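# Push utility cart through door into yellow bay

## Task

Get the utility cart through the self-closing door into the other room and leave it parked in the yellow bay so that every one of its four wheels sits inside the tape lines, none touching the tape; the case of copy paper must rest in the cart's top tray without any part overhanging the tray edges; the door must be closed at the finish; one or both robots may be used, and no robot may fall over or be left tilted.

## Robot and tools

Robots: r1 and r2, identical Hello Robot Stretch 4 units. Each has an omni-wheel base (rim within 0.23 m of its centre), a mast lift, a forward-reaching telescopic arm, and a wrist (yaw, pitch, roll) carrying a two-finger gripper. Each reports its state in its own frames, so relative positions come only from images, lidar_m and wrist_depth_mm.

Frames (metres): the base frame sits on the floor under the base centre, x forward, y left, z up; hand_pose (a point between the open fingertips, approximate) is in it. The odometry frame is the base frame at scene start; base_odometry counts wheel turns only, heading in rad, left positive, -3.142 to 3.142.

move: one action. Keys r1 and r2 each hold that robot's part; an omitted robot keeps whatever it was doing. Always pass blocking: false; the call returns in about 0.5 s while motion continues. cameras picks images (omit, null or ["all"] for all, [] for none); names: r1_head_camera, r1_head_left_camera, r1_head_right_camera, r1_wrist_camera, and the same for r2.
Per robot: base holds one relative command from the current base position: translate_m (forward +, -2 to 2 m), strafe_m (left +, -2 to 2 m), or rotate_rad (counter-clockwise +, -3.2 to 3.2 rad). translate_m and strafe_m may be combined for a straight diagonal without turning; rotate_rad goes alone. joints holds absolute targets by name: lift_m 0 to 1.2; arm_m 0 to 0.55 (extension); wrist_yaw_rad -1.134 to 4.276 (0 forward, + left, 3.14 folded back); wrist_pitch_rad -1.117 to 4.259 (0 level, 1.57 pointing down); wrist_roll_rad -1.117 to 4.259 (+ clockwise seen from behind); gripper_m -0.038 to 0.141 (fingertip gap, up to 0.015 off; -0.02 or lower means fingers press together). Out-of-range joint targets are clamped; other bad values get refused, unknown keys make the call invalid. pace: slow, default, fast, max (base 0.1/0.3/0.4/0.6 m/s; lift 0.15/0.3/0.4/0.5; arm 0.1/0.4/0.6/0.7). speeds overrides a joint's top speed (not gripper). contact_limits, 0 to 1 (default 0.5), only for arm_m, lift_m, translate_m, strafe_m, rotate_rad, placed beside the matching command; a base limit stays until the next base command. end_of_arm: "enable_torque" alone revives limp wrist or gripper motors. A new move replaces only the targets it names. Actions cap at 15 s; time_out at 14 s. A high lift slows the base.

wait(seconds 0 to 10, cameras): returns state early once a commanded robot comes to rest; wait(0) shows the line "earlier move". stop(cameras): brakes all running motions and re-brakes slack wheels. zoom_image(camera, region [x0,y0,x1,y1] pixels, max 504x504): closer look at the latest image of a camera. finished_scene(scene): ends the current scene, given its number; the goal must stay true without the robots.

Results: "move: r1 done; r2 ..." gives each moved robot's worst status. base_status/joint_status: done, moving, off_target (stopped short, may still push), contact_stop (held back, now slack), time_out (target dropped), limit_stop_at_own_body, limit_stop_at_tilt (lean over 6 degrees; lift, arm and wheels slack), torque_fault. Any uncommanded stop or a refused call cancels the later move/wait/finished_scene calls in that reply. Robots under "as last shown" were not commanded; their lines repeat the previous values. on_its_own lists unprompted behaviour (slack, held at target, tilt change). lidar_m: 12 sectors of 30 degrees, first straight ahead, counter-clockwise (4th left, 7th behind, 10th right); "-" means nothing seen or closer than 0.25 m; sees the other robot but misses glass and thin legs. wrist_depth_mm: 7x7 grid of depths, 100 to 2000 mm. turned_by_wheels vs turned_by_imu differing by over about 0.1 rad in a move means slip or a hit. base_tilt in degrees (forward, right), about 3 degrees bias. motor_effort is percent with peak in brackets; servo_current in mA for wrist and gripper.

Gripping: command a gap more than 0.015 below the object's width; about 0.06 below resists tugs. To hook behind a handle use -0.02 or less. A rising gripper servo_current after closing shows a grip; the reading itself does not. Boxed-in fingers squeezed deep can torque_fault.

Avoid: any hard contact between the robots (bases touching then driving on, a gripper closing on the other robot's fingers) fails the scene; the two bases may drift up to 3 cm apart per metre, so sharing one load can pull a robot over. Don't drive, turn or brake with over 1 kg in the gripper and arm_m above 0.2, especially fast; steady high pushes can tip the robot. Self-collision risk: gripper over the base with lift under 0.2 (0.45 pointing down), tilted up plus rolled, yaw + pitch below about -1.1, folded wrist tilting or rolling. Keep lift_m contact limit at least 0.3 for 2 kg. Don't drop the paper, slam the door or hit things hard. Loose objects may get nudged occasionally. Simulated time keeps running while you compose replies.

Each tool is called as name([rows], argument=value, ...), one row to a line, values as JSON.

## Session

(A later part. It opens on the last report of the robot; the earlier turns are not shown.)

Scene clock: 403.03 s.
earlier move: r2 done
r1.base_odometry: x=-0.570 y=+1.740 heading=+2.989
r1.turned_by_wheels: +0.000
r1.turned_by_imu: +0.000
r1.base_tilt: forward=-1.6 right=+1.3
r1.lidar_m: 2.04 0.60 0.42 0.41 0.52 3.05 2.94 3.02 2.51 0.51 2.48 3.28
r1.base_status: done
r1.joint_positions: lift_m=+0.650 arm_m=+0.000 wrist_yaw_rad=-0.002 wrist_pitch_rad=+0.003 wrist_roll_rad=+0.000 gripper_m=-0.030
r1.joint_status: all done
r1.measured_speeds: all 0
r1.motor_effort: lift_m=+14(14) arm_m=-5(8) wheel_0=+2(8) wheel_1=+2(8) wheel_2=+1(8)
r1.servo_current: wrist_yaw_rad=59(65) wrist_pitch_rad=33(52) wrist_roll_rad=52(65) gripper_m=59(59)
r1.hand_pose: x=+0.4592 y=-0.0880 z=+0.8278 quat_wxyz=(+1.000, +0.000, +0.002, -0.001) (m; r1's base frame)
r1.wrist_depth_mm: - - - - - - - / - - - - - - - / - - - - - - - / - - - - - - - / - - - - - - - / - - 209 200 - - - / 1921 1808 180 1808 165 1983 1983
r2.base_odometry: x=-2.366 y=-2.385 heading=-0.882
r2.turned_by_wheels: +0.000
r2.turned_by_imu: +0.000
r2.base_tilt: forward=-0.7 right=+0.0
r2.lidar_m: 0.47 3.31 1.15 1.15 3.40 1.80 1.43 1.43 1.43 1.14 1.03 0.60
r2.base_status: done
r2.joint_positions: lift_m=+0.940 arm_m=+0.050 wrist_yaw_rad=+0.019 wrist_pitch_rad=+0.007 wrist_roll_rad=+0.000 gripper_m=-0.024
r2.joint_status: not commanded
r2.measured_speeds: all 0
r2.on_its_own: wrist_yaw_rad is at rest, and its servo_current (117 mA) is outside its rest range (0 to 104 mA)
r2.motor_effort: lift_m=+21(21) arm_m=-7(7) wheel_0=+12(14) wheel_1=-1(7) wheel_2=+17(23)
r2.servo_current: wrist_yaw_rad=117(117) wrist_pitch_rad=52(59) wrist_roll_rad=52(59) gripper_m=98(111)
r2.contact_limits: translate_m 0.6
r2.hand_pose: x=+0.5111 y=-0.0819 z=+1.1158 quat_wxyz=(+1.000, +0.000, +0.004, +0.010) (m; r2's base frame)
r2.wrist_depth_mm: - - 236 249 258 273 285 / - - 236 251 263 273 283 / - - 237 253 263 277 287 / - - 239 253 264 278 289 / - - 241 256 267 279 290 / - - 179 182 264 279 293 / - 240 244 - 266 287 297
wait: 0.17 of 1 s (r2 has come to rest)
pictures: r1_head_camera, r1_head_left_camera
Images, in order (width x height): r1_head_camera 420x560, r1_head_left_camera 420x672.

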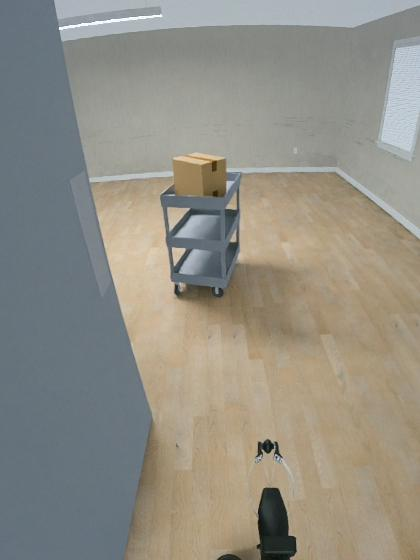

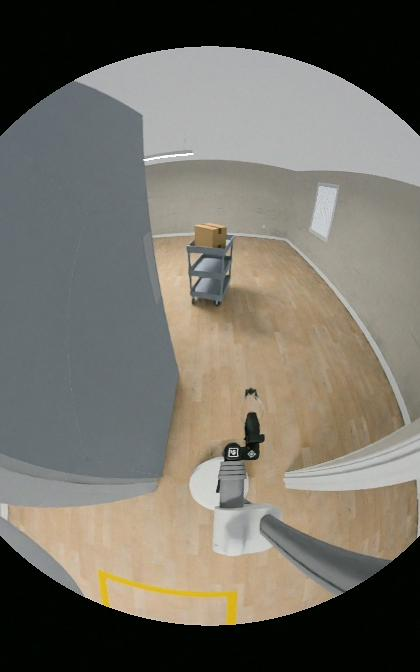

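move(r1={"base":{"translate_m":0.95},"joints":{"gripper_m":0.09,"wrist_roll_rad":1.57}}, blocking=false, cameras=["r1_head_camera"])

wait(seconds=5, cameras=["r1_head_camera","r1_head_right_camera"])

wait(seconds=5, cameras=["r1_head_camera","r1_head_right_camera"])

Scene clock: 428.47 s.
move: r1 moving
r1.base_odometry: x=-0.601 y=+1.745 heading=+2.990
r1.turned_by_wheels: +0.000
r1.turned_by_imu: +0.000
r1.base_tilt: forward=-1.6 right=+1.3
r1.lidar_m: 1.98 0.60 0.42 0.40 0.46 3.09 2.97 3.05 2.60 0.51 2.45 3.25
r1.base_status: translate_m moving
r1.joint_positions: lift_m=+0.650 arm_m=+0.000 wrist_yaw_rad=-0.002 wrist_pitch_rad=+0.003 wrist_roll_rad=+0.580 gripper_m=-0.004
r1.joint_status: wrist_roll_rad moving; gripper_m moving
r1.measured_speeds: translate_m=+0.120 strafe_m=-0.001 rotate_rad=+0.006 lift_m=+0.000 arm_m=+0.000 wrist_yaw_rad=+0.000 wrist_pitch_rad=+0.000 wrist_roll_rad=+1.818
r1.motor_effort: lift_m=+14(14) arm_m=-5(5) wheel_0=+7(8) wheel_1=+6(8) wheel_2=-8(9)
r1.servo_current: wrist_yaw_rad=46(72) wrist_pitch_rad=52(52) wrist_roll_rad=91(124) gripper_m=72(72)
r1.hand_pose: x=+0.4592 y=-0.0880 z=+0.8278 quat_wxyz=(+0.958, +0.286, +0.001, -0.001) (m; r1's base frame)
r1.wrist_depth_mm: - - - - - - - / - - - - - - - / - - - - - - - / - - - - - - - / - - - - - - 1756 / - - - 202 - 1708 1397 / - - 181 150 153 1336 1205
r2.base_odometry: x=-2.366 y=-2.385 heading=-0.882
r2.turned_by_wheels: +0.000
r2.turned_by_imu: +0.000
r2.base_tilt: forward=-0.7 right=+0.0
r2.lidar_m: 0.45 3.31 1.19 1.13 3.41 1.75 1.43 1.43 1.40 1.14 1.03 0.58
r2.base_status: not commanded
r2.joint_positions: lift_m=+0.940 arm_m=+0.050 wrist_yaw_rad=+0.019 wrist_pitch_rad=+0.007 wrist_roll_rad=+0.000 gripper_m=-0.024
r2.joint_status: not commanded
r2.measured_speeds: all 0
r2.motor_effort: lift_m=+21(21) arm_m=-6(7) wheel_0=+12(12) wheel_1=-1(2) wheel_2=+18(18)
r2.servo_current: wrist_yaw_rad=104(111) wrist_pitch_rad=46(52) wrist_roll_rad=39(59) gripper_m=98(104)
r2.contact_limits: translate_m 0.6
r2.hand_pose: x=+0.5111 y=-0.0819 z=+1.1158 quat_wxyz=(+1.000, +0.000, +0.004, +0.010) (m; r2's base frame)
r2.wrist_depth_mm: - - 235 249 260 271 285 / - - 236 251 262 274 285 / - - 237 253 263 276 287 / - - 240 254 265 278 290 / - - 241 255 266 279 291 / - - 179 182 264 281 294 / - 242 244 - 266 290 296
pictures: r1_head_camera
Images, in order (width x height): r1_head_camera 420x560.

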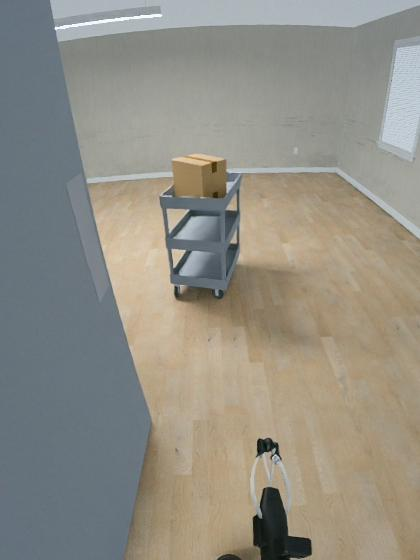

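Scene clock: 432.63 s.
earlier move: r1 done
r1.base_odometry: x=-1.509 y=+1.884 heading=+2.990
r1.turned_by_wheels: +0.000
r1.turned_by_imu: +0.000
r1.base_tilt: forward=-1.6 right=+1.3
r1.lidar_m: 1.07 1.22 0.78 0.37 0.39 0.62 3.95 1.04 1.30 2.37 2.42 3.23
r1.base_status: done
r1.joint_positions: lift_m=+0.650 arm_m=+0.000 wrist_yaw_rad=-0.002 wrist_pitch_rad=+0.003 wrist_roll_rad=+1.568 gripper_m=+0.090
r1.joint_status: all done
r1.measured_speeds: all 0
r1.motor_effort: lift_m=+14(14) arm_m=-5(5) wheel_0=+3(9) wheel_1=+3(9) wheel_2=+0(10)
r1.servo_current: wrist_yaw_rad=46(72) wrist_pitch_rad=52(52) wrist_roll_rad=59(124) gripper_m=46(91)
r1.hand_pose: x=+0.4592 y=-0.0880 z=+0.8278 quat_wxyz=(+0.708, +0.706, +0.000, -0.002) (m; r1's base frame)
r1.wrist_depth_mm: - - - - - 1661 1182 / - - - - - 1661 1160 / - - - - - 1661 1182 / - - - - - 1576 1182 / - - - 1098 1464 1397 891 / - - 212 976 191 - 917 / - - 1118 143 - 1708 960
r2.base_odometry: x=-2.366 y=-2.385 heading=-0.882
r2.turned_by_wheels: +0.000
r2.turned_by_imu: +0.001
r2.base_tilt: forward=-0.6 right=+0.0
r2.lidar_m: 0.45 0.84 1.18 1.13 3.39 1.77 1.45 1.43 1.39 1.12 1.04 0.59
r2.base_status: not commanded
r2.joint_positions: lift_m=+0.940 arm_m=+0.050 wrist_yaw_rad=+0.019 wrist_pitch_rad=+0.007 wrist_roll_rad=+0.000 gripper_m=-0.024
r2.joint_status: not commanded
r2.measured_speeds: all 0
r2.motor_effort: lift_m=+21(21) arm_m=-7(7) wheel_0=+12(13) wheel_1=-1(2) wheel_2=+17(18)
r2.servo_current: wrist_yaw_rad=104(124) wrist_pitch_rad=46(59) wrist_roll_rad=33(59) gripper_m=98(104)
r2.contact_limits: translate_m 0.6
r2.hand_pose: x=+0.5111 y=-0.0819 z=+1.1158 quat_wxyz=(+1.000, +0.000, +0.004, +0.010) (m; r2's base frame)
r2.wrist_depth_mm: - - 236 249 259 272 285 / - - 236 250 260 273 285 / - - 237 254 263 276 287 / - - 239 254 263 279 289 / - - 241 256 266 278 290 / - - 179 182 264 282 293 / - 239 244 - 268 286 296
wait: 4.17 of 5 s (r1 has come to rest)
pictures: r1_head_camera, r1_head_right_camera
Images, in order (width x height): r1_head_camera 420x560, r1_head_right_camera 420x672.

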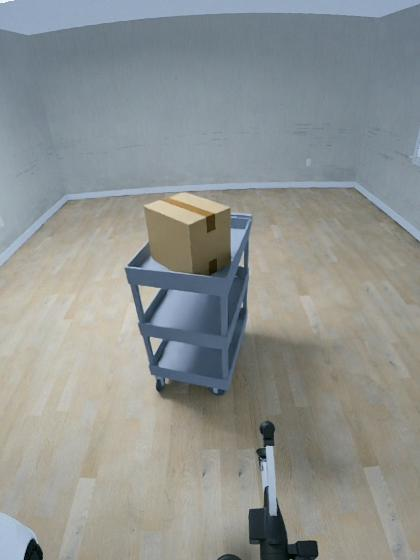

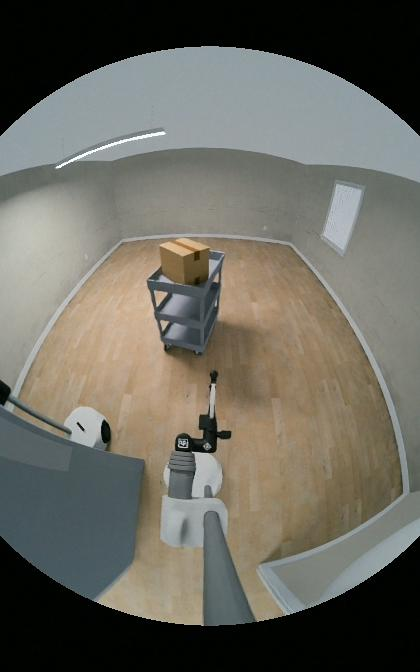

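Scene clock: 437.63 s.
r1.base_odometry: x=-1.509 y=+1.884 heading=+2.990
r1.turned_by_wheels: +0.000
r1.turned_by_imu: +0.000
r1.base_tilt: forward=-1.6 right=+1.3
r1.lidar_m: 1.07 1.21 0.75 0.37 0.42 0.59 3.96 1.04 1.25 2.36 2.42 3.24
r1.base_status: done
r1.joint_positions: lift_m=+0.650 arm_m=+0.000 wrist_yaw_rad=-0.002 wrist_pitch_rad=+0.003 wrist_roll_rad=+1.568 gripper_m=+0.090
r1.joint_status: all done
r1.measured_speeds: all 0
r1.motor_effort: lift_m=+14(14) arm_m=-5(5) wheel_0=+3(9) wheel_1=+2(9) wheel_2=+0(10)
r1.servo_current: wrist_yaw_rad=39(72) wrist_pitch_rad=46(52) wrist_roll_rad=33(124) gripper_m=39(91)
r1.hand_pose: x=+0.4592 y=-0.0880 z=+0.8278 quat_wxyz=(+0.708, +0.706, +0.000, -0.002) (m; r1's base frame)
r1.wrist_depth_mm: - - - - - 1618 1160 / - - - - - 1661 1182 / - - - - - 1661 1160 / - - - - - 1576 1182 / - - - 1098 1464 1397 1042 / - - 213 991 192 - 917 / - - 1098 143 - 1708 931
r2.base_odometry: x=-2.366 y=-2.385 heading=-0.882
r2.turned_by_wheels: +0.000
r2.turned_by_imu: +0.001
r2.base_tilt: forward=-0.7 right=+0.0
r2.lidar_m: 0.46 0.83 1.18 1.14 3.40 1.77 1.42 1.42 1.40 1.14 1.04 0.57
r2.base_status: not commanded
r2.joint_positions: lift_m=+0.940 arm_m=+0.050 wrist_yaw_rad=+0.019 wrist_pitch_rad=+0.007 wrist_roll_rad=+0.000 gripper_m=-0.024
r2.joint_status: not commanded
r2.measured_speeds: all 0
r2.motor_effort: lift_m=+21(21) arm_m=-7(7) wheel_0=+12(13) wheel_1=-1(2) wheel_2=+17(18)
r2.servo_current: wrist_yaw_rad=104(124) wrist_pitch_rad=52(59) wrist_roll_rad=52(59) gripper_m=104(104)
r2.contact_limits: translate_m 0.6
r2.hand_pose: x=+0.5111 y=-0.0819 z=+1.1158 quat_wxyz=(+1.000, +0.000, +0.004, +0.010) (m; r2's base frame)
r2.wrist_depth_mm: - - 234 249 259 272 282 / - - 236 251 262 274 286 / - - 237 253 262 274 287 / - - 239 255 263 277 289 / - - 242 255 266 279 291 / - - 179 182 265 282 293 / - 239 244 - 267 289 297
wait: 5.00 s; at rest by 0.27 s
pictures: r1_head_camera, r1_head_right_camera
Images, in order (width x height): r1_head_camera 420x560, r1_head_right_camera 420x672.

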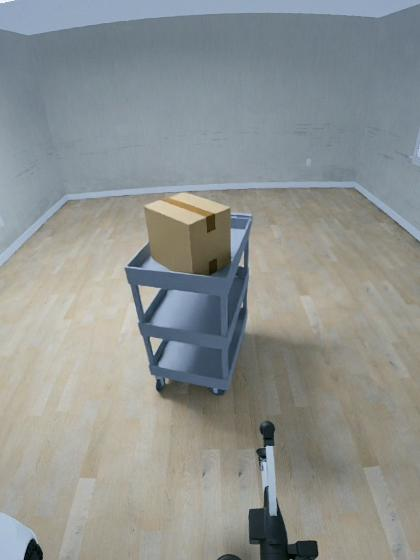

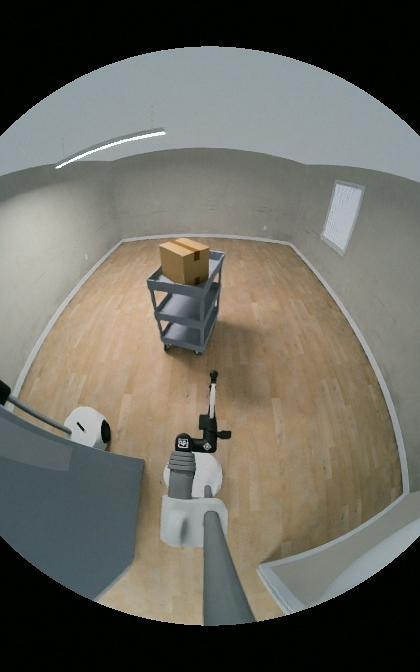

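move(r1={"base":{"strafe_m":-0.8}}, blocking=false, cameras=[])

wait(seconds=6, cameras=["r1_head_camera"])

move(r1={"base":{"translate_m":1.9}}, blocking=false, cameras=[])

wait(seconds=9, cameras=["r1_head_camera","r1_head_left_camera"])

Scene clock: 444.97 s.
move: r1 moving
r1.base_odometry: x=-1.504 y=+1.920 heading=+2.990
r1.turned_by_wheels: +0.000
r1.turned_by_imu: +0.000
r1.base_tilt: forward=-1.6 right=+1.2
r1.lidar_m: 1.08 1.22 0.81 0.41 0.44 0.64 3.97 0.98 1.28 2.31 2.38 3.19
r1.base_status: strafe_m moving
r1.joint_positions: lift_m=+0.650 arm_m=+0.000 wrist_yaw_rad=-0.002 wrist_pitch_rad=+0.003 wrist_roll_rad=+1.568 gripper_m=+0.090
r1.joint_status: not commanded
r1.measured_speeds: translate_m=-0.001 strafe_m=-0.140 rotate_rad=+0.003 lift_m=+0.000 arm_m=+0.000 wrist_yaw_rad=+0.000 wrist_pitch_rad=+0.000 wrist_roll_rad=+0.000
r1.motor_effort: lift_m=+14(14) arm_m=-5(5) wheel_0=+9(11) wheel_1=-8(10) wheel_2=+0(1)
r1.servo_current: wrist_yaw_rad=46(59) wrist_pitch_rad=46(52) wrist_roll_rad=46(59) gripper_m=46(46)
r1.hand_pose: x=+0.4592 y=-0.0880 z=+0.8278 quat_wxyz=(+0.708, +0.706, +0.000, -0.002) (m; r1's base frame)
r1.wrist_depth_mm: - - - - - 1661 1160 / - - - - - 1661 1160 / - - - - - 1661 1205 / - - - - - 1708 1182 / - - - 1160 - 1397 1098 / - - 212 1008 192 - 891 / - - 1078 143 - 1756 960
r2: as last shown
r2.turned_by_imu: +0.000
r2.lidar_m: 0.45 0.90 1.19 1.12 3.38 1.75 1.43 1.41 1.39 1.15 1.04 0.60
r2.motor_effort: lift_m=+21(21) arm_m=-7(7) wheel_0=+12(13) wheel_1=-1(1) wheel_2=+17(18)
r2.servo_current: wrist_yaw_rad=98(130) wrist_pitch_rad=52(52) wrist_roll_rad=52(59) gripper_m=91(111)
r2.contact_limits: translate_m 0.6
r2.wrist_depth_mm: - - 236 250 259 273 283 / - - 236 250 260 272 286 / - - 237 254 263 277 289 / - - 239 255 264 278 289 / - - 242 255 267 281 290 / - - 180 182 263 282 294 / - 240 246 - 268 289 296
pictures: none
No camera images: "cameras" was empty.

Scene clock: 448.47 s.
earlier move: r1 done
r1.base_odometry: x=-1.388 y=+2.675 heading=+2.990
r1.turned_by_wheels: +0.000
r1.turned_by_imu: -0.003
r1.base_tilt: forward=-1.6 right=+1.3
r1.lidar_m: 4.88 1.33 1.70 1.17 1.24 0.92 0.88 0.89 1.23 1.55 1.62 2.15
r1.base_status: done
r1.joint_positions: lift_m=+0.650 arm_m=+0.000 wrist_yaw_rad=-0.002 wrist_pitch_rad=+0.003 wrist_roll_rad=+1.568 gripper_m=+0.090
r1.joint_status: not commanded
r1.measured_speeds: all 0
r1.motor_effort: lift_m=+14(14) arm_m=-5(5) wheel_0=+1(13) wheel_1=+1(11) wheel_2=+0(1)
r1.servo_current: wrist_yaw_rad=52(78) wrist_pitch_rad=46(52) wrist_roll_rad=52(72) gripper_m=39(52)
r1.hand_pose: x=+0.4592 y=-0.0880 z=+0.8278 quat_wxyz=(+0.708, +0.706, +0.000, -0.002) (m; r1's base frame)
r1.wrist_depth_mm: - - - - - 1661 1160 / - - - - - 1661 1182 / - - - - - 1661 1160 / - - - - - 1708 1205 / - - - - - 1756 1229 / - - 213 - 197 1499 1182 / - - - 150 - 1708 1182
r2.base_odometry: x=-2.366 y=-2.385 heading=-0.882
r2.turned_by_wheels: +0.000
r2.turned_by_imu: +0.000
r2.base_tilt: forward=-0.7 right=+0.0
r2.lidar_m: 0.45 1.60 1.19 1.14 3.40 1.76 1.44 1.43 1.40 1.15 1.08 0.60
r2.base_status: not commanded
r2.joint_positions: lift_m=+0.940 arm_m=+0.050 wrist_yaw_rad=+0.019 wrist_pitch_rad=+0.007 wrist_roll_rad=+0.000 gripper_m=-0.024
r2.joint_status: not commanded
r2.measured_speeds: all 0
r2.on_its_own: wrist_yaw_rad is at rest, and its servo_current (117 mA) is outside its rest range (0 to 104 mA)
r2.motor_effort: lift_m=+21(21) arm_m=-7(7) wheel_0=+12(13) wheel_1=-1(2) wheel_2=+18(18)
r2.servo_current: wrist_yaw_rad=117(130) wrist_pitch_rad=46(59) wrist_roll_rad=46(59) gripper_m=91(111)
r2.contact_limits: translate_m 0.6
r2.hand_pose: x=+0.5111 y=-0.0819 z=+1.1158 quat_wxyz=(+1.000, +0.000, +0.004, +0.010) (m; r2's base frame)
r2.wrist_depth_mm: - - 235 250 258 272 285 / - - 236 250 260 273 286 / - - 237 254 263 276 286 / - - 240 254 263 278 289 / - - 242 255 266 279 291 / - - 180 181 264 282 293 / - 240 245 - 267 290 294
wait: 3.50 of 6 s (r1 has come to rest)
pictures: r1_head_camera
Images, in order (width x height): r1_head_camera 420x560.

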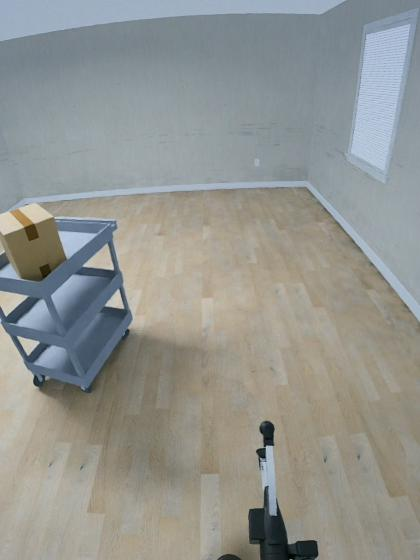

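Scene clock: 448.97 s.
move: r1 moving
r1.base_odometry: x=-1.419 y=+2.680 heading=+2.990
r1.turned_by_wheels: +0.000
r1.turned_by_imu: +0.000
r1.base_tilt: forward=-1.6 right=+1.2
r1.lidar_m: 4.87 1.31 1.65 1.19 1.26 0.97 0.90 0.94 1.27 1.55 1.62 2.15
r1.base_status: translate_m moving
r1.joint_positions: lift_m=+0.650 arm_m=+0.000 wrist_yaw_rad=-0.002 wrist_pitch_rad=+0.003 wrist_roll_rad=+1.568 gripper_m=+0.090
r1.joint_status: not commanded
r1.measured_speeds: translate_m=+0.122 strafe_m=+0.002 rotate_rad=-0.004 lift_m=+0.000 arm_m=+0.000 wrist_yaw_rad=+0.000 wrist_pitch_rad=+0.000 wrist_roll_rad=+0.000
r1.motor_effort: lift_m=+14(14) arm_m=-5(5) wheel_0=+7(8) wheel_1=+7(8) wheel_2=-9(9)
r1.servo_current: wrist_yaw_rad=46(65) wrist_pitch_rad=46(52) wrist_roll_rad=39(78) gripper_m=39(46)
r1.hand_pose: x=+0.4592 y=-0.0880 z=+0.8278 quat_wxyz=(+0.708, +0.706, +0.000, -0.002) (m; r1's base frame)
r1.wrist_depth_mm: - - - - - 1618 1160 / - - - - - 1618 1182 / - - - - - 1618 1205 / - - - - - 1756 1182 / - - - - - 1661 1205 / - - 213 - 197 1464 1182 / - - - 151 - 1756 1205
r2.base_odometry: x=-2.366 y=-2.385 heading=-0.882
r2.turned_by_wheels: +0.000
r2.turned_by_imu: +0.000
r2.base_tilt: forward=-0.7 right=+0.0
r2.lidar_m: 0.45 1.56 1.16 1.15 3.41 1.75 1.45 1.42 1.41 1.15 1.03 0.60
r2.base_status: not commanded
r2.joint_positions: lift_m=+0.940 arm_m=+0.050 wrist_yaw_rad=+0.019 wrist_pitch_rad=+0.007 wrist_roll_rad=+0.000 gripper_m=-0.024
r2.joint_status: not commanded
r2.measured_speeds: all 0
r2.motor_effort: lift_m=+21(21) arm_m=-6(7) wheel_0=+12(12) wheel_1=-1(1) wheel_2=+17(18)
r2.servo_current: wrist_yaw_rad=117(117) wrist_pitch_rad=52(52) wrist_roll_rad=52(65) gripper_m=104(104)
r2.contact_limits: translate_m 0.6
r2.hand_pose: x=+0.5111 y=-0.0819 z=+1.1158 quat_wxyz=(+1.000, +0.000, +0.004, +0.010) (m; r2's base frame)
r2.wrist_depth_mm: - - 236 249 259 271 285 / - - 236 250 262 273 286 / - - 236 253 264 277 287 / - - 240 254 265 278 289 / - - 242 256 267 279 291 / - - 179 182 264 281 294 / - 240 244 - 268 289 297
pictures: none
No camera images: "cameras" was empty.

Scene clock: 456.30 s.
earlier move: r1 done
r1.base_odometry: x=-3.266 y=+2.962 heading=+2.990
r1.turned_by_wheels: +0.000
r1.turned_by_imu: -0.001
r1.base_tilt: forward=-1.6 right=+1.3
r1.lidar_m: 2.98 3.12 3.40 0.65 0.65 2.15 2.77 2.26 1.56 1.48 1.52 2.01
r1.base_status: done
r1.joint_positions: lift_m=+0.650 arm_m=+0.000 wrist_yaw_rad=-0.002 wrist_pitch_rad=+0.003 wrist_roll_rad=+1.568 gripper_m=+0.090
r1.joint_status: not commanded
r1.measured_speeds: all 0
r1.motor_effort: lift_m=+14(14) arm_m=-5(5) wheel_0=+1(10) wheel_1=+1(8) wheel_2=+0(11)
r1.servo_current: wrist_yaw_rad=52(72) wrist_pitch_rad=52(52) wrist_roll_rad=52(78) gripper_m=46(52)
r1.hand_pose: x=+0.4592 y=-0.0880 z=+0.8278 quat_wxyz=(+0.708, +0.706, +0.000, -0.002) (m; r1's base frame)
r1.wrist_depth_mm: - - - - - 1661 1138 / - - - - - 1661 1182 / - - - - - 1708 1160 / - - - - - 1661 1182 / - - - - - 1661 1205 / - - 213 - 196 1499 1229 / - - - 150 - 1756 1229
r2.base_odometry: x=-2.366 y=-2.385 heading=-0.882
r2.turned_by_wheels: +0.000
r2.turned_by_imu: +0.001
r2.base_tilt: forward=-0.7 right=+0.0
r2.lidar_m: 0.45 3.28 1.19 1.13 3.41 1.76 1.44 1.43 1.40 1.15 1.06 0.60
r2.base_status: not commanded
r2.joint_positions: lift_m=+0.940 arm_m=+0.050 wrist_yaw_rad=+0.019 wrist_pitch_rad=+0.007 wrist_roll_rad=+0.000 gripper_m=-0.024
r2.joint_status: not commanded
r2.measured_speeds: all 0
r2.motor_effort: lift_m=+21(21) arm_m=-7(7) wheel_0=+12(13) wheel_1=-1(2) wheel_2=+17(18)
r2.servo_current: wrist_yaw_rad=104(130) wrist_pitch_rad=59(59) wrist_roll_rad=39(65) gripper_m=98(111)
r2.contact_limits: translate_m 0.6
r2.hand_pose: x=+0.5111 y=-0.0819 z=+1.1158 quat_wxyz=(+1.000, +0.000, +0.004, +0.010) (m; r2's base frame)
r2.wrist_depth_mm: - - 236 249 259 272 283 / - - 236 251 260 273 287 / - - 237 253 263 274 287 / - - 239 255 264 278 290 / - - 242 256 266 279 290 / - - 179 182 264 283 293 / - 241 244 - 267 287 296
wait: 7.33 of 9 s (r1 has come to rest)
pictures: r1_head_camera, r1_head_left_camera
Images, in order (width x height): r1_head_camera 420x560, r1_head_left_camera 420x672.

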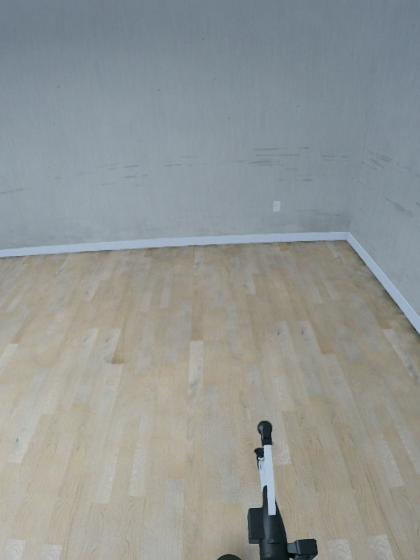

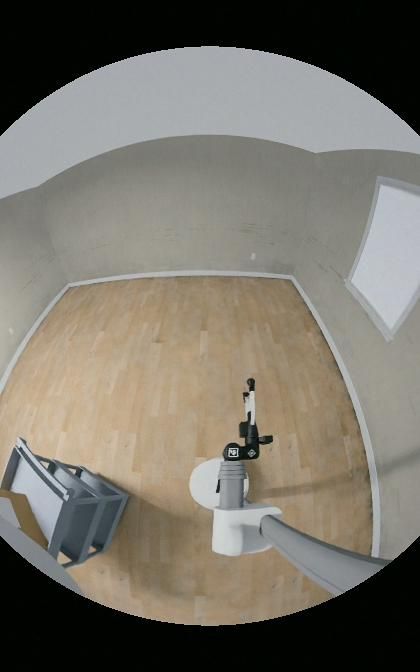

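move(r1={"base":{"translate_m":0.65}}, blocking=false, cameras=[])

wait(seconds=5, cameras=[])

move(r1={"base":{"rotate_rad":2.88}}, blocking=false, cameras=[])

wait(seconds=7, cameras=["r1_head_camera","r1_wrist_camera"])

Scene clock: 464.70 s.
move: r1 moving
r1.base_odometry: x=-3.297 y=+2.967 heading=+2.990
r1.turned_by_wheels: +0.000
r1.turned_by_imu: +0.000
r1.base_tilt: forward=-1.6 right=+1.3
r1.lidar_m: 2.99 3.07 3.40 0.63 0.61 1.11 2.79 2.21 1.55 1.47 1.53 1.99
r1.base_status: translate_m moving
r1.joint_positions: lift_m=+0.650 arm_m=+0.000 wrist_yaw_rad=-0.002 wrist_pitch_rad=+0.003 wrist_roll_rad=+1.568 gripper_m=+0.090
r1.joint_status: not commanded
r1.measured_speeds: translate_m=+0.123 strafe_m=+0.000 rotate_rad=+0.003 lift_m=+0.000 arm_m=+0.000 wrist_yaw_rad=+0.000 wrist_pitch_rad=+0.000 wrist_roll_rad=+0.000
r1.motor_effort: lift_m=+14(14) arm_m=-5(5) wheel_0=+7(8) wheel_1=+5(7) wheel_2=-7(9)
r1.servo_current: wrist_yaw_rad=46(59) wrist_pitch_rad=52(52) wrist_roll_rad=46(59) gripper_m=39(46)
r1.hand_pose: x=+0.4592 y=-0.0880 z=+0.8278 quat_wxyz=(+0.708, +0.706, +0.000, -0.002) (m; r1's base frame)
r1.wrist_depth_mm: - - - - - 1576 1160 / - - - - - 1576 1182 / - - - - - 1618 1182 / - - - - - 1708 1182 / - - - - - 1708 1205 / - - 212 - 197 1499 1205 / - - - 150 - 1708 1205
r2: as last shown
r2.turned_by_imu: +0.000
r2.base_tilt: forward=-0.6 right=+0.0
r2.lidar_m: 0.44 3.30 1.19 1.14 3.42 1.78 1.44 1.41 1.41 1.13 1.05 0.58
r2.motor_effort: lift_m=+21(21) arm_m=-6(7) wheel_0=+12(13) wheel_1=-1(1) wheel_2=+17(18)
r2.servo_current: wrist_yaw_rad=117(124) wrist_pitch_rad=46(52) wrist_roll_rad=46(52) gripper_m=98(104)
r2.contact_limits: translate_m 0.6
r2.wrist_depth_mm: - - 235 249 259 272 283 / - - 236 250 262 274 285 / - - 237 253 262 277 287 / - - 240 254 265 278 290 / - - 241 257 267 279 290 / - - 179 182 264 282 293 / - 241 246 - 267 287 296
pictures: none
No camera images: "cameras" was empty.

Scene clock: 467.87 s.
earlier move: r1 done
r1.base_odometry: x=-3.909 y=+3.060 heading=+2.990
r1.turned_by_wheels: +0.000
r1.turned_by_imu: +0.000
r1.base_tilt: forward=-1.6 right=+1.3
r1.lidar_m: 2.36 2.45 3.26 3.24 1.05 1.00 3.49 2.23 1.52 1.45 1.46 2.03
r1.base_status: done
r1.joint_positions: lift_m=+0.650 arm_m=+0.000 wrist_yaw_rad=-0.002 wrist_pitch_rad=+0.003 wrist_roll_rad=+1.568 gripper_m=+0.090
r1.joint_status: not commanded
r1.measured_speeds: all 0
r1.motor_effort: lift_m=+14(14) arm_m=-5(5) wheel_0=+1(9) wheel_1=+0(8) wheel_2=+1(10)
r1.servo_current: wrist_yaw_rad=46(72) wrist_pitch_rad=46(52) wrist_roll_rad=65(72) gripper_m=39(52)
r1.hand_pose: x=+0.4592 y=-0.0880 z=+0.8278 quat_wxyz=(+0.708, +0.706, +0.000, -0.002) (m; r1's base frame)
r1.wrist_depth_mm: - - - - - 1661 1182 / - - - - - 1661 1182 / - - - - - 1708 1182 / - - - - - 1708 1205 / - - - - - 1708 1182 / - - 211 - 197 1537 1205 / - - - 150 - 1756 1205
r2.base_odometry: x=-2.366 y=-2.385 heading=-0.882
r2.turned_by_wheels: +0.000
r2.turned_by_imu: +0.000
r2.base_tilt: forward=-0.7 right=+0.0
r2.lidar_m: 0.43 3.29 1.17 1.13 3.40 1.76 1.46 1.44 1.41 1.16 1.03 0.60
r2.base_status: not commanded
r2.joint_positions: lift_m=+0.940 arm_m=+0.050 wrist_yaw_rad=+0.019 wrist_pitch_rad=+0.007 wrist_roll_rad=+0.000 gripper_m=-0.024
r2.joint_status: not commanded
r2.measured_speeds: all 0
r2.on_its_own: wrist_yaw_rad is at rest, and its servo_current (117 mA) is outside its rest range (0 to 104 mA)
r2.motor_effort: lift_m=+21(21) arm_m=-7(7) wheel_0=+12(13) wheel_1=-1(1) wheel_2=+17(18)
r2.servo_current: wrist_yaw_rad=117(130) wrist_pitch_rad=52(59) wrist_roll_rad=52(65) gripper_m=98(104)
r2.contact_limits: translate_m 0.6
r2.hand_pose: x=+0.5111 y=-0.0819 z=+1.1158 quat_wxyz=(+1.000, +0.000, +0.004, +0.010) (m; r2's base frame)
r2.wrist_depth_mm: - - 235 249 259 272 285 / - - 236 250 260 273 285 / - - 237 252 263 277 287 / - - 239 253 264 279 290 / - - 241 255 268 278 291 / - - 179 182 264 281 294 / - 240 245 - 268 290 297
wait: 3.17 of 5 s (r1 has come to rest)
pictures: none
No camera images: "cameras" was empty.

Scene clock: 468.37 s.
move: r1 moving
r1.base_odometry: x=-3.909 y=+3.060 heading=-3.041
r1.turned_by_wheels: +0.252
r1.turned_by_imu: +0.253
r1.base_tilt: forward=-1.6 right=+1.3
r1.lidar_m: 2.36 2.67 3.28 3.24 0.98 1.52 3.40 1.78 1.44 1.44 1.65 2.38
r1.base_status: rotate_rad moving
r1.joint_positions: lift_m=+0.650 arm_m=+0.000 wrist_yaw_rad=-0.002 wrist_pitch_rad=+0.003 wrist_roll_rad=+1.568 gripper_m=+0.090
r1.joint_status: not commanded
r1.measured_speeds: translate_m=+0.001 strafe_m=+0.000 rotate_rad=+0.971 lift_m=+0.000 arm_m=+0.000 wrist_yaw_rad=+0.000 wrist_pitch_rad=+0.000 wrist_roll_rad=+0.000
r1.motor_effort: lift_m=+14(14) arm_m=-5(5) wheel_0=-8(8) wheel_1=-5(8) wheel_2=-6(7)
r1.servo_current: wrist_yaw_rad=46(59) wrist_pitch_rad=39(46) wrist_roll_rad=46(52) gripper_m=39(46)
r1.hand_pose: x=+0.4592 y=-0.0880 z=+0.8278 quat_wxyz=(+0.708, +0.706, +0.000, -0.002) (m; r1's base frame)
r1.wrist_depth_mm: - - - - - 1661 1138 / - - - - - 1661 1160 / - - - - - 1661 1205 / - - - - - 1708 1182 / - - - - - 1708 1205 / - - 213 - 196 1499 1205 / - - - 150 - 1756 1205
r2.base_odometry: x=-2.366 y=-2.385 heading=-0.882
r2.turned_by_wheels: +0.000
r2.turned_by_imu: +0.000
r2.base_tilt: forward=-0.6 right=+0.0
r2.lidar_m: 0.44 3.29 1.17 1.13 3.40 1.79 1.45 1.43 1.39 1.15 1.04 0.59
r2.base_status: not commanded
r2.joint_positions: lift_m=+0.940 arm_m=+0.050 wrist_yaw_rad=+0.019 wrist_pitch_rad=+0.007 wrist_roll_rad=+0.000 gripper_m=-0.024
r2.joint_status: not commanded
r2.measured_speeds: all 0
r2.motor_effort: lift_m=+21(21) arm_m=-7(7) wheel_0=+12(13) wheel_1=-1(1) wheel_2=+17(18)
r2.servo_current: wrist_yaw_rad=104(124) wrist_pitch_rad=52(59) wrist_roll_rad=39(59) gripper_m=98(104)
r2.contact_limits: translate_m 0.6
r2.hand_pose: x=+0.5111 y=-0.0819 z=+1.1158 quat_wxyz=(+1.000, +0.000, +0.004, +0.010) (m; r2's base frame)
r2.wrist_depth_mm: - - 236 250 260 272 283 / - - 236 251 262 273 286 / - - 236 254 263 277 289 / - - 239 254 263 278 289 / - - 241 255 268 279 290 / - - 179 182 263 281 293 / - 241 245 - 268 289 297
pictures: none
No camera images: "cameras" was empty.

Scene clock: 470.60 s.
earlier move: r1 done
r1.base_odometry: x=-3.909 y=+3.060 heading=-0.413
r1.turned_by_wheels: +2.628
r1.turned_by_imu: +2.642
r1.base_tilt: forward=-1.6 right=+1.3
r1.lidar_m: 1.44 3.29 1.76 1.43 1.42 1.59 2.39 2.40 2.69 3.31 3.27 0.99
r1.base_status: done
r1.joint_positions: lift_m=+0.650 arm_m=+0.000 wrist_yaw_rad=-0.002 wrist_pitch_rad=+0.003 wrist_roll_rad=+1.568 gripper_m=+0.090
r1.joint_status: not commanded
r1.measured_speeds: all 0
r1.motor_effort: lift_m=+14(14) arm_m=-5(5) wheel_0=-1(10) wheel_1=-2(8) wheel_2=-2(9)
r1.servo_current: wrist_yaw_rad=59(72) wrist_pitch_rad=39(52) wrist_roll_rad=39(65) gripper_m=39(46)
r1.hand_pose: x=+0.4592 y=-0.0880 z=+0.8278 quat_wxyz=(+0.708, +0.706, +0.000, -0.002) (m; r1's base frame)
r1.wrist_depth_mm: - - 1060 715 - 750 - / - - 1138 - - 1336 - / - - - - - 1661 1160 / - - - - - 1661 1205 / - - - - - 1708 1182 / - - 213 - 197 1499 1205 / - - - 150 - 1708 1205
r2.base_odometry: x=-2.366 y=-2.385 heading=-0.882
r2.turned_by_wheels: +0.000
r2.turned_by_imu: +0.000
r2.base_tilt: forward=-0.7 right=+0.0
r2.lidar_m: 0.44 3.31 1.17 1.14 3.39 1.78 1.45 1.43 1.42 1.14 1.05 0.58
r2.base_status: not commanded
r2.joint_positions: lift_m=+0.940 arm_m=+0.050 wrist_yaw_rad=+0.019 wrist_pitch_rad=+0.007 wrist_roll_rad=+0.000 gripper_m=-0.024
r2.joint_status: not commanded
r2.measured_speeds: all 0
r2.motor_effort: lift_m=+21(21) arm_m=-7(7) wheel_0=+12(13) wheel_1=-1(1) wheel_2=+17(18)
r2.servo_current: wrist_yaw_rad=104(124) wrist_pitch_rad=52(59) wrist_roll_rad=52(59) gripper_m=98(104)
r2.contact_limits: translate_m 0.6
r2.hand_pose: x=+0.5111 y=-0.0819 z=+1.1158 quat_wxyz=(+1.000, +0.000, +0.004, +0.010) (m; r2's base frame)
r2.wrist_depth_mm: - - 234 248 258 273 283 / - - 236 251 260 274 285 / - - 236 254 263 274 287 / - - 239 254 264 279 289 / - - 242 256 266 279 291 / - - 179 181 264 282 293 / - 240 244 - 267 289 297
wait: 2.23 of 7 s (r1 has come to rest)
pictures: r1_head_camera, r1_wrist_camera
Images, in order (width x height): r1_head_camera 420x560, r1_wrist_camera 616x392.

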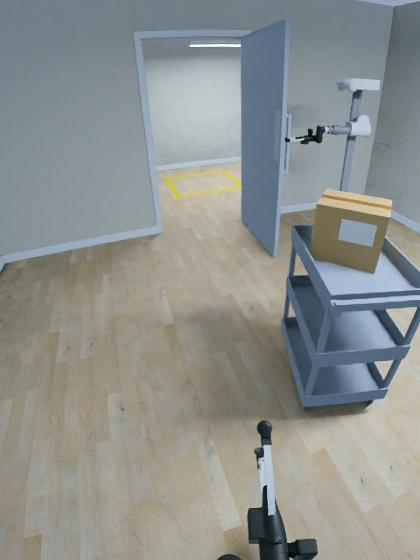

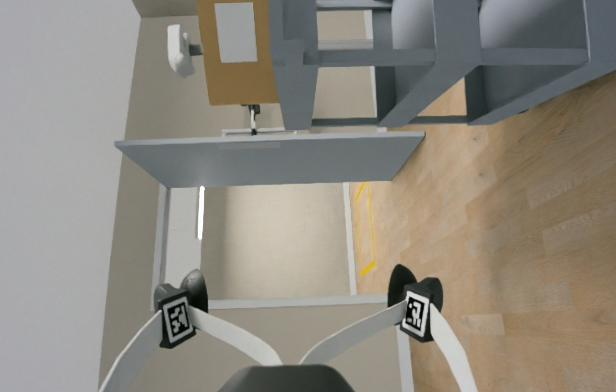

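move(r1={"base":{"strafe_m":-0.45},"joints":{"lift_m":0.70}}, blocking=false, cameras=[])

wait(seconds=5, cameras=["r1_head_camera","r1_wrist_camera"])

Scene clock: 484.07 s.
move: r1 moving
r1.base_odometry: x=-3.923 y=+3.027 heading=-0.413
r1.turned_by_wheels: +0.000
r1.turned_by_imu: +0.000
r1.base_tilt: forward=-1.6 right=+1.3
r1.lidar_m: 1.31 3.38 1.80 1.49 1.46 1.67 2.41 2.38 2.69 3.26 3.22 0.98
r1.base_status: strafe_m moving
r1.joint_positions: lift_m=+0.685 arm_m=+0.000 wrist_yaw_rad=-0.002 wrist_pitch_rad=+0.003 wrist_roll_rad=+1.568 gripper_m=+0.090
r1.joint_status: lift_m moving
r1.measured_speeds: translate_m=+0.000 strafe_m=-0.139 rotate_rad=+0.002 lift_m=+0.099 arm_m=+0.000 wrist_yaw_rad=+0.000 wrist_pitch_rad=+0.000 wrist_roll_rad=+0.000
r1.motor_effort: lift_m=+27(29) arm_m=-5(5) wheel_0=+9(10) wheel_1=-10(10) wheel_2=+0(2)
r1.servo_current: wrist_yaw_rad=26(59) wrist_pitch_rad=46(46) wrist_roll_rad=59(65) gripper_m=46(46)
r1.hand_pose: x=+0.4592 y=-0.0880 z=+0.8621 quat_wxyz=(+0.708, +0.706, +0.000, -0.002) (m; r1's base frame)
r1.wrist_depth_mm: - - 1042 1025 - 759 - / - - 1098 1078 - 1336 - / - - - - - 1756 1229 / - - - - - 1808 1255 / - - - - - 1808 1205 / - - 212 - 197 1537 1229 / - - - 150 - 1808 1255
r2: as last shown
r2.base_tilt: forward=-0.6 right=+0.0
r2.lidar_m: 0.45 3.30 1.19 1.14 3.38 1.76 1.43 1.44 1.41 1.15 1.06 0.56
r2.servo_current: wrist_yaw_rad=117(117) wrist_pitch_rad=52(52) wrist_roll_rad=39(59) gripper_m=98(104)
r2.contact_limits: translate_m 0.6
r2.wrist_depth_mm: - - 235 250 259 272 283 / - - 236 250 260 273 286 / - - 238 253 264 276 286 / - - 239 255 264 278 290 / - - 241 255 266 278 290 / - - 179 182 264 282 294 / - 240 245 - 268 287 297
pictures: none
No camera images: "cameras" was empty.

Scene clock: 486.40 s.
earlier move: r1 done
r1.base_odometry: x=-4.090 y=+2.648 heading=-0.413
r1.turned_by_wheels: +0.000
r1.turned_by_imu: -0.003
r1.base_tilt: forward=-1.6 right=+1.3
r1.lidar_m: 0.89 3.53 2.27 1.87 1.82 2.12 2.25 2.25 2.54 2.87 2.83 0.97
r1.base_status: done
r1.joint_positions: lift_m=+0.700 arm_m=+0.000 wrist_yaw_rad=-0.002 wrist_pitch_rad=+0.003 wrist_roll_rad=+1.568 gripper_m=+0.090
r1.joint_status: all done
r1.measured_speeds: all 0
r1.motor_effort: lift_m=+24(29) arm_m=-5(5) wheel_0=+1(11) wheel_1=-1(11) wheel_2=-1(2)
r1.servo_current: wrist_yaw_rad=59(65) wrist_pitch_rad=46(52) wrist_roll_rad=39(65) gripper_m=46(52)
r1.hand_pose: x=+0.4592 y=-0.0880 z=+0.8769 quat_wxyz=(+0.708, +0.706, +0.000, -0.002) (m; r1's base frame)
r1.wrist_depth_mm: - - - - - 1756 1229 / - - - - - 798 - / - - - 1078 - 768 - / - - - 991 - 759 - / - - - 1078 - 759 - / - - 213 - 194 1618 1281 / - - - 150 - 1863 1281
r2.base_odometry: x=-2.366 y=-2.385 heading=-0.882
r2.turned_by_wheels: +0.000
r2.turned_by_imu: +0.000
r2.base_tilt: forward=-0.7 right=+0.0
r2.lidar_m: 0.44 3.29 1.16 1.12 3.42 1.76 1.45 1.43 1.40 1.14 1.02 0.60
r2.base_status: not commanded
r2.joint_positions: lift_m=+0.940 arm_m=+0.050 wrist_yaw_rad=+0.019 wrist_pitch_rad=+0.007 wrist_roll_rad=+0.000 gripper_m=-0.024
r2.joint_status: not commanded
r2.measured_speeds: all 0
r2.on_its_own: wrist_yaw_rad is at rest, and its servo_current (117 mA) is outside its rest range (0 to 104 mA)
r2.motor_effort: lift_m=+21(21) arm_m=-7(7) wheel_0=+12(13) wheel_1=-1(1) wheel_2=+18(18)
r2.servo_current: wrist_yaw_rad=117(117) wrist_pitch_rad=52(59) wrist_roll_rad=52(59) gripper_m=98(111)
r2.contact_limits: translate_m 0.6
r2.hand_pose: x=+0.5111 y=-0.0819 z=+1.1158 quat_wxyz=(+1.000, +0.000, +0.004, +0.010) (m; r2's base frame)
r2.wrist_depth_mm: - - 235 249 259 272 285 / - - 236 250 262 274 286 / - - 236 253 264 277 287 / - - 240 255 264 278 289 / - - 242 256 267 279 290 / - - 179 182 264 281 294 / - 242 245 - 267 287 296
wait: 2.33 of 5 s (r1 has come to rest)
pictures: r1_head_camera, r1_wrist_camera
Images, in order (width x height): r1_head_camera 420x560, r1_wrist_camera 616x392.

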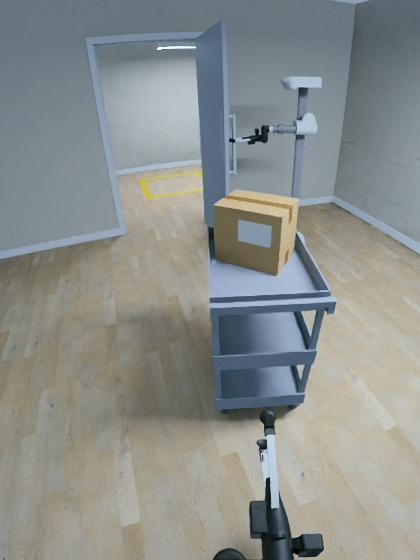

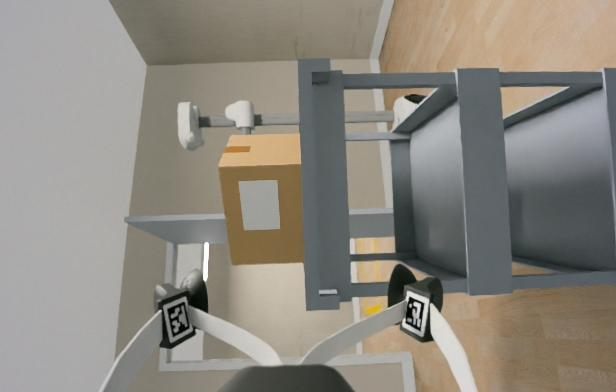

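zoom_image(camera="r1_head_camera", region=[180, 180, 360, 430])

zoom_image(camera="r1_wrist_camera", region=[210, 40, 460, 330])

Scaled by 2.016 from the camera's 420x560 image, which has a finer 600x800 frame.

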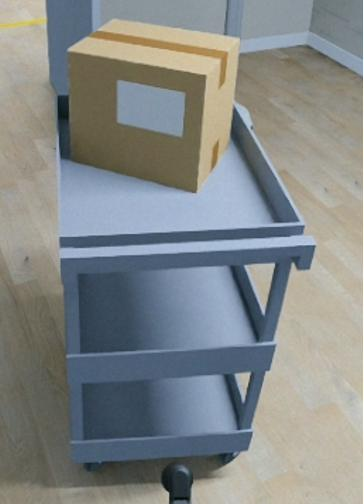

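Scaled by 1.738.

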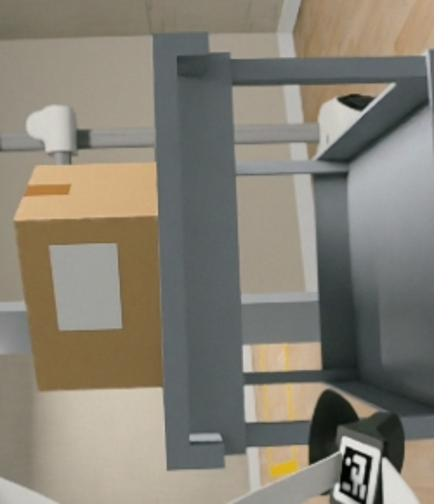

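move(r1={"base":{"translate_m":0.3,"strafe_m":-0.09},"joints":{"lift_m":0.69}}, blocking=false, cameras=[])

wait(seconds=4, cameras=["r1_head_camera","r1_wrist_camera"])

zoom_image(camera="r1_wrist_camera", region=[180, 0, 480, 392])

Scene clock: 509.67 s.
move: r1 moving
r1.base_odometry: x=-4.065 y=+2.627 heading=-0.413
r1.turned_by_wheels: +0.000
r1.turned_by_imu: +0.000
r1.base_tilt: forward=-1.6 right=+1.3
r1.lidar_m: 0.86 3.52 2.28 1.90 1.84 2.15 2.29 2.29 2.57 2.84 2.81 0.96
r1.base_status: translate_m moving; strafe_m moving
r1.joint_positions: lift_m=+0.690 arm_m=+0.000 wrist_yaw_rad=-0.002 wrist_pitch_rad=+0.003 wrist_roll_rad=+1.568 gripper_m=+0.090
r1.joint_status: lift_m moving
r1.measured_speeds: translate_m=+0.121 strafe_m=-0.037 rotate_rad=-0.005 lift_m=+0.000 arm_m=+0.000 wrist_yaw_rad=+0.000 wrist_pitch_rad=+0.000 wrist_roll_rad=+0.000
r1.motor_effort: lift_m=+11(23) arm_m=-5(5) wheel_0=+5(10) wheel_1=+3(4) wheel_2=-9(9)
r1.servo_current: wrist_yaw_rad=39(52) wrist_pitch_rad=39(46) wrist_roll_rad=52(52) gripper_m=46(46)
r1.hand_pose: x=+0.4592 y=-0.0880 z=+0.8678 quat_wxyz=(+0.708, +0.706, +0.000, -0.002) (m; r1's base frame)
r1.wrist_depth_mm: - - - - - 1756 1205 / - - - - - 768 - / - - - 976 - 750 - / - - 991 976 - 741 - / - - - 1060 - 723 - / - - 211 - 194 1499 1255 / - - - 150 - 1808 1255
r2.base_odometry: x=-2.366 y=-2.385 heading=-0.882
r2.turned_by_wheels: +0.000
r2.turned_by_imu: +0.000
r2.base_tilt: forward=-0.7 right=+0.0
r2.lidar_m: 0.47 3.31 1.19 1.13 3.37 1.78 1.46 1.43 1.39 1.15 1.06 0.59
r2.base_status: not commanded
r2.joint_positions: lift_m=+0.940 arm_m=+0.050 wrist_yaw_rad=+0.019 wrist_pitch_rad=+0.007 wrist_roll_rad=+0.000 gripper_m=-0.024
r2.joint_status: not commanded
r2.measured_speeds: all 0
r2.motor_effort: lift_m=+21(21) arm_m=-7(7) wheel_0=+12(12) wheel_1=-1(1) wheel_2=+17(18)
r2.servo_current: wrist_yaw_rad=111(117) wrist_pitch_rad=52(52) wrist_roll_rad=52(59) gripper_m=104(104)
r2.contact_limits: translate_m 0.6
r2.hand_pose: x=+0.5111 y=-0.0819 z=+1.1158 quat_wxyz=(+1.000, +0.000, +0.004, +0.010) (m; r2's base frame)
r2.wrist_depth_mm: - - 236 250 259 272 285 / - - 236 250 262 274 285 / - - 237 253 264 276 286 / - - 239 255 265 278 289 / - - 241 255 266 279 290 / - - 179 181 265 282 294 / - 241 244 - 267 289 296
pictures: none
No camera images: "cameras" was empty.

Scene clock: 511.63 s.
earlier move: r1 done
r1.base_odometry: x=-3.851 y=+2.445 heading=-0.413
r1.turned_by_wheels: +0.000
r1.turned_by_imu: +0.000
r1.base_tilt: forward=-1.6 right=+1.3
r1.lidar_m: 0.59 3.30 2.48 2.06 2.04 2.26 2.51 2.51 2.81 2.68 2.66 0.67
r1.base_status: done
r1.joint_positions: lift_m=+0.690 arm_m=+0.000 wrist_yaw_rad=-0.002 wrist_pitch_rad=+0.003 wrist_roll_rad=+1.568 gripper_m=+0.090
r1.joint_status: all done
r1.measured_speeds: all 0
r1.motor_effort: lift_m=+13(23) arm_m=-5(5) wheel_0=+1(11) wheel_1=+3(6) wheel_2=-1(11)
r1.servo_current: wrist_yaw_rad=52(78) wrist_pitch_rad=39(52) wrist_roll_rad=59(65) gripper_m=46(52)
r1.hand_pose: x=+0.4592 y=-0.0880 z=+0.8678 quat_wxyz=(+0.708, +0.706, +0.000, -0.002) (m; r1's base frame)
r1.wrist_depth_mm: - - - - - 1708 1205 / - - - - 480 609 - / - - - 809 - - - / - - 707 691 - - - / - - 741 723 462 - - / - - 212 768 192 - - / - - - 143 - 1756 -
r2.base_odometry: x=-2.366 y=-2.385 heading=-0.882
r2.turned_by_wheels: +0.000
r2.turned_by_imu: +0.000
r2.base_tilt: forward=-0.7 right=+0.0
r2.lidar_m: 0.44 3.31 1.16 1.13 3.42 1.77 1.44 1.42 1.43 1.13 1.07 0.59
r2.base_status: not commanded
r2.joint_positions: lift_m=+0.940 arm_m=+0.050 wrist_yaw_rad=+0.019 wrist_pitch_rad=+0.007 wrist_roll_rad=+0.000 gripper_m=-0.024
r2.joint_status: not commanded
r2.measured_speeds: all 0
r2.on_its_own: wrist_yaw_rad is at rest, and its servo_current (111 mA) is outside its rest range (0 to 104 mA)
r2.motor_effort: lift_m=+21(21) arm_m=-7(7) wheel_0=+12(13) wheel_1=-1(1) wheel_2=+18(18)
r2.servo_current: wrist_yaw_rad=111(124) wrist_pitch_rad=46(59) wrist_roll_rad=46(65) gripper_m=104(104)
r2.contact_limits: translate_m 0.6
r2.hand_pose: x=+0.5111 y=-0.0819 z=+1.1158 quat_wxyz=(+1.000, +0.000, +0.004, +0.010) (m; r2's base frame)
r2.wrist_depth_mm: - - 236 249 260 272 283 / - - 236 251 260 273 285 / - - 237 253 263 276 289 / - - 239 254 265 279 290 / - - 241 257 266 279 291 / - - 179 182 264 281 293 / - 241 244 - 267 287 296
wait: 1.97 of 4 s (r1 has come to rest)
pictures: r1_head_camera, r1_wrist_camera
Images, in order (width x height): r1_head_camera 420x560, r1_wrist_camera 616x392.

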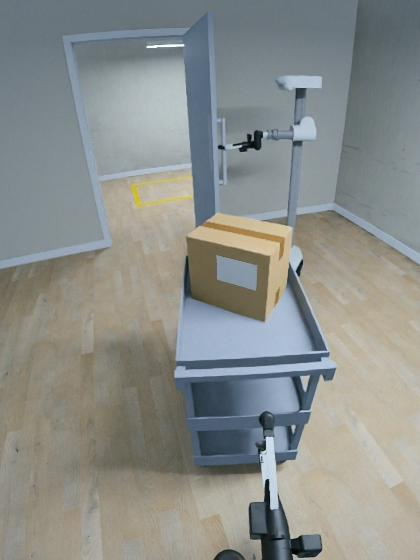

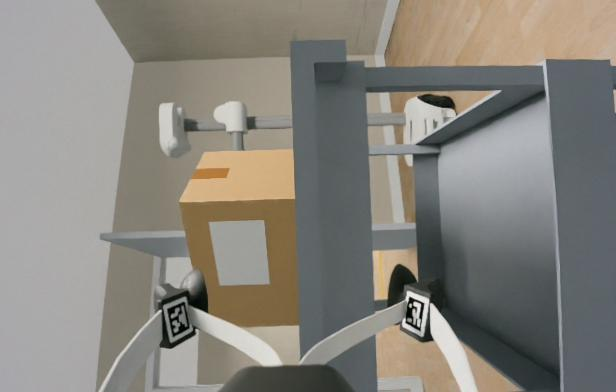

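Scaled by 1.286.

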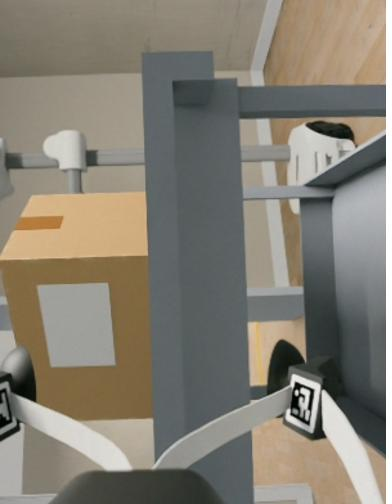

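move(r1={"base":{"translate_m":0.18},"pace":"slow","contact_limits":{"translate_m":0.2}}, blocking=false, cameras=[])

wait(seconds=4, cameras=["r1_head_camera","r1_wrist_camera"])

Scene clock: 523.03 s.
move: r1 moving
r1.base_odometry: x=-3.840 y=+2.440 heading=-0.413
r1.turned_by_wheels: +0.000
r1.turned_by_imu: +0.000
r1.base_tilt: forward=-1.6 right=+1.3
r1.lidar_m: 0.59 3.28 2.48 2.08 2.05 2.29 2.53 2.52 2.80 2.67 2.65 0.62
r1.base_status: translate_m moving
r1.joint_positions: lift_m=+0.690 arm_m=+0.000 wrist_yaw_rad=-0.002 wrist_pitch_rad=+0.003 wrist_roll_rad=+1.568 gripper_m=+0.090
r1.joint_status: not commanded
r1.measured_speeds: translate_m=+0.048 strafe_m=+0.000 rotate_rad=-0.001 lift_m=+0.000 arm_m=+0.000 wrist_yaw_rad=+0.000 wrist_pitch_rad=+0.000 wrist_roll_rad=+0.000
r1.motor_effort: lift_m=+13(13) arm_m=-5(5) wheel_0=+4(5) wheel_1=+5(6) wheel_2=-5(7)
r1.servo_current: wrist_yaw_rad=52(59) wrist_pitch_rad=39(46) wrist_roll_rad=46(72) gripper_m=46(52)
r1.contact_limits: translate_m 0.2
r1.hand_pose: x=+0.4592 y=-0.0880 z=+0.8678 quat_wxyz=(+0.708, +0.706, +0.000, -0.002) (m; r1's base frame)
r1.wrist_depth_mm: - - - - - 1708 1229 / - - - - 473 615 469 / - - - 798 - - - / - - 676 676 - - - / - - 723 707 452 - - / - - 212 759 189 - - / - - - 143 - 1808 -
r2.base_odometry: x=-2.366 y=-2.385 heading=-0.882
r2.turned_by_wheels: +0.000
r2.turned_by_imu: +0.000
r2.base_tilt: forward=-0.6 right=+0.1
r2.lidar_m: 0.42 3.31 1.19 1.13 3.41 1.76 1.44 1.43 1.41 1.17 1.06 0.58
r2.base_status: not commanded
r2.joint_positions: lift_m=+0.940 arm_m=+0.050 wrist_yaw_rad=+0.019 wrist_pitch_rad=+0.007 wrist_roll_rad=+0.000 gripper_m=-0.024
r2.joint_status: not commanded
r2.measured_speeds: all 0
r2.motor_effort: lift_m=+21(21) arm_m=-7(7) wheel_0=+12(12) wheel_1=-1(1) wheel_2=+17(18)
r2.servo_current: wrist_yaw_rad=111(117) wrist_pitch_rad=46(52) wrist_roll_rad=46(59) gripper_m=91(104)
r2.contact_limits: translate_m 0.6
r2.hand_pose: x=+0.5111 y=-0.0819 z=+1.1158 quat_wxyz=(+1.000, +0.000, +0.004, +0.010) (m; r2's base frame)
r2.wrist_depth_mm: - - 235 249 260 272 283 / - - 236 251 262 274 286 / - - 237 253 263 276 287 / - - 239 255 264 279 290 / - - 241 255 267 281 291 / - - 179 181 264 282 294 / - 241 245 - 268 289 297
pictures: none
No camera images: "cameras" was empty.

Scene clock: 525.60 s.
earlier move: r1 done
r1.base_odometry: x=-3.686 y=+2.373 heading=-0.413
r1.turned_by_wheels: +0.000
r1.turned_by_imu: +0.000
r1.base_tilt: forward=-1.6 right=+1.2
r1.lidar_m: 0.41 0.45 2.53 2.13 2.10 2.35 2.68 2.66 2.99 2.63 2.60 0.48
r1.base_status: done
r1.joint_positions: lift_m=+0.690 arm_m=+0.000 wrist_yaw_rad=-0.002 wrist_pitch_rad=+0.003 wrist_roll_rad=+1.568 gripper_m=+0.090
r1.joint_status: not commanded
r1.measured_speeds: all 0
r1.motor_effort: lift_m=+13(13) arm_m=-5(5) wheel_0=+4(8) wheel_1=+4(6) wheel_2=-1(7)
r1.servo_current: wrist_yaw_rad=59(72) wrist_pitch_rad=46(46) wrist_roll_rad=39(72) gripper_m=39(52)
r1.contact_limits: translate_m 0.2
r1.hand_pose: x=+0.4592 y=-0.0880 z=+0.8678 quat_wxyz=(+0.708, +0.706, +0.000, -0.002) (m; r1's base frame)
r1.wrist_depth_mm: - - - - 301 310 1118 / - - - - 293 1756 - / - - 707 609 289 - - / - - 517 508 290 - - / - - 539 525 - - - / - - 215 224 187 - - / - - - 143 281 668 -
r2.base_odometry: x=-2.366 y=-2.385 heading=-0.882
r2.turned_by_wheels: +0.000
r2.turned_by_imu: +0.000
r2.base_tilt: forward=-0.6 right=+0.0
r2.lidar_m: 0.43 3.30 1.19 1.14 3.40 1.78 1.43 1.44 1.40 1.14 1.05 0.59
r2.base_status: not commanded
r2.joint_positions: lift_m=+0.940 arm_m=+0.050 wrist_yaw_rad=+0.019 wrist_pitch_rad=+0.007 wrist_roll_rad=+0.000 gripper_m=-0.024
r2.joint_status: not commanded
r2.measured_speeds: all 0
r2.motor_effort: lift_m=+21(21) arm_m=-7(7) wheel_0=+12(13) wheel_1=-1(2) wheel_2=+17(18)
r2.servo_current: wrist_yaw_rad=98(124) wrist_pitch_rad=46(59) wrist_roll_rad=46(65) gripper_m=91(104)
r2.contact_limits: translate_m 0.6
r2.hand_pose: x=+0.5111 y=-0.0819 z=+1.1158 quat_wxyz=(+1.000, +0.000, +0.004, +0.010) (m; r2's base frame)
r2.wrist_depth_mm: - - 235 250 260 273 283 / - - 236 250 260 274 285 / - - 237 253 263 277 287 / - - 239 254 264 278 290 / - - 241 255 267 279 291 / - - 179 181 264 283 293 / - 241 243 - 267 289 296
wait: 2.57 of 4 s (r1 has come to rest)
pictures: r1_head_camera, r1_wrist_camera
Images, in order (width x height): r1_head_camera 420x560, r1_wrist_camera 616x392.

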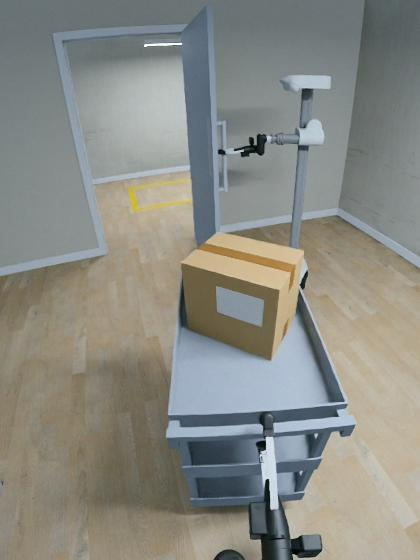

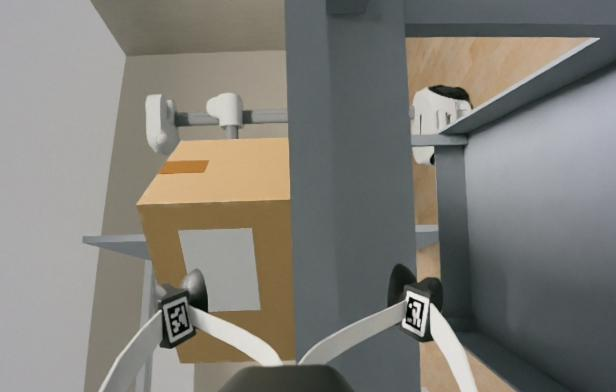

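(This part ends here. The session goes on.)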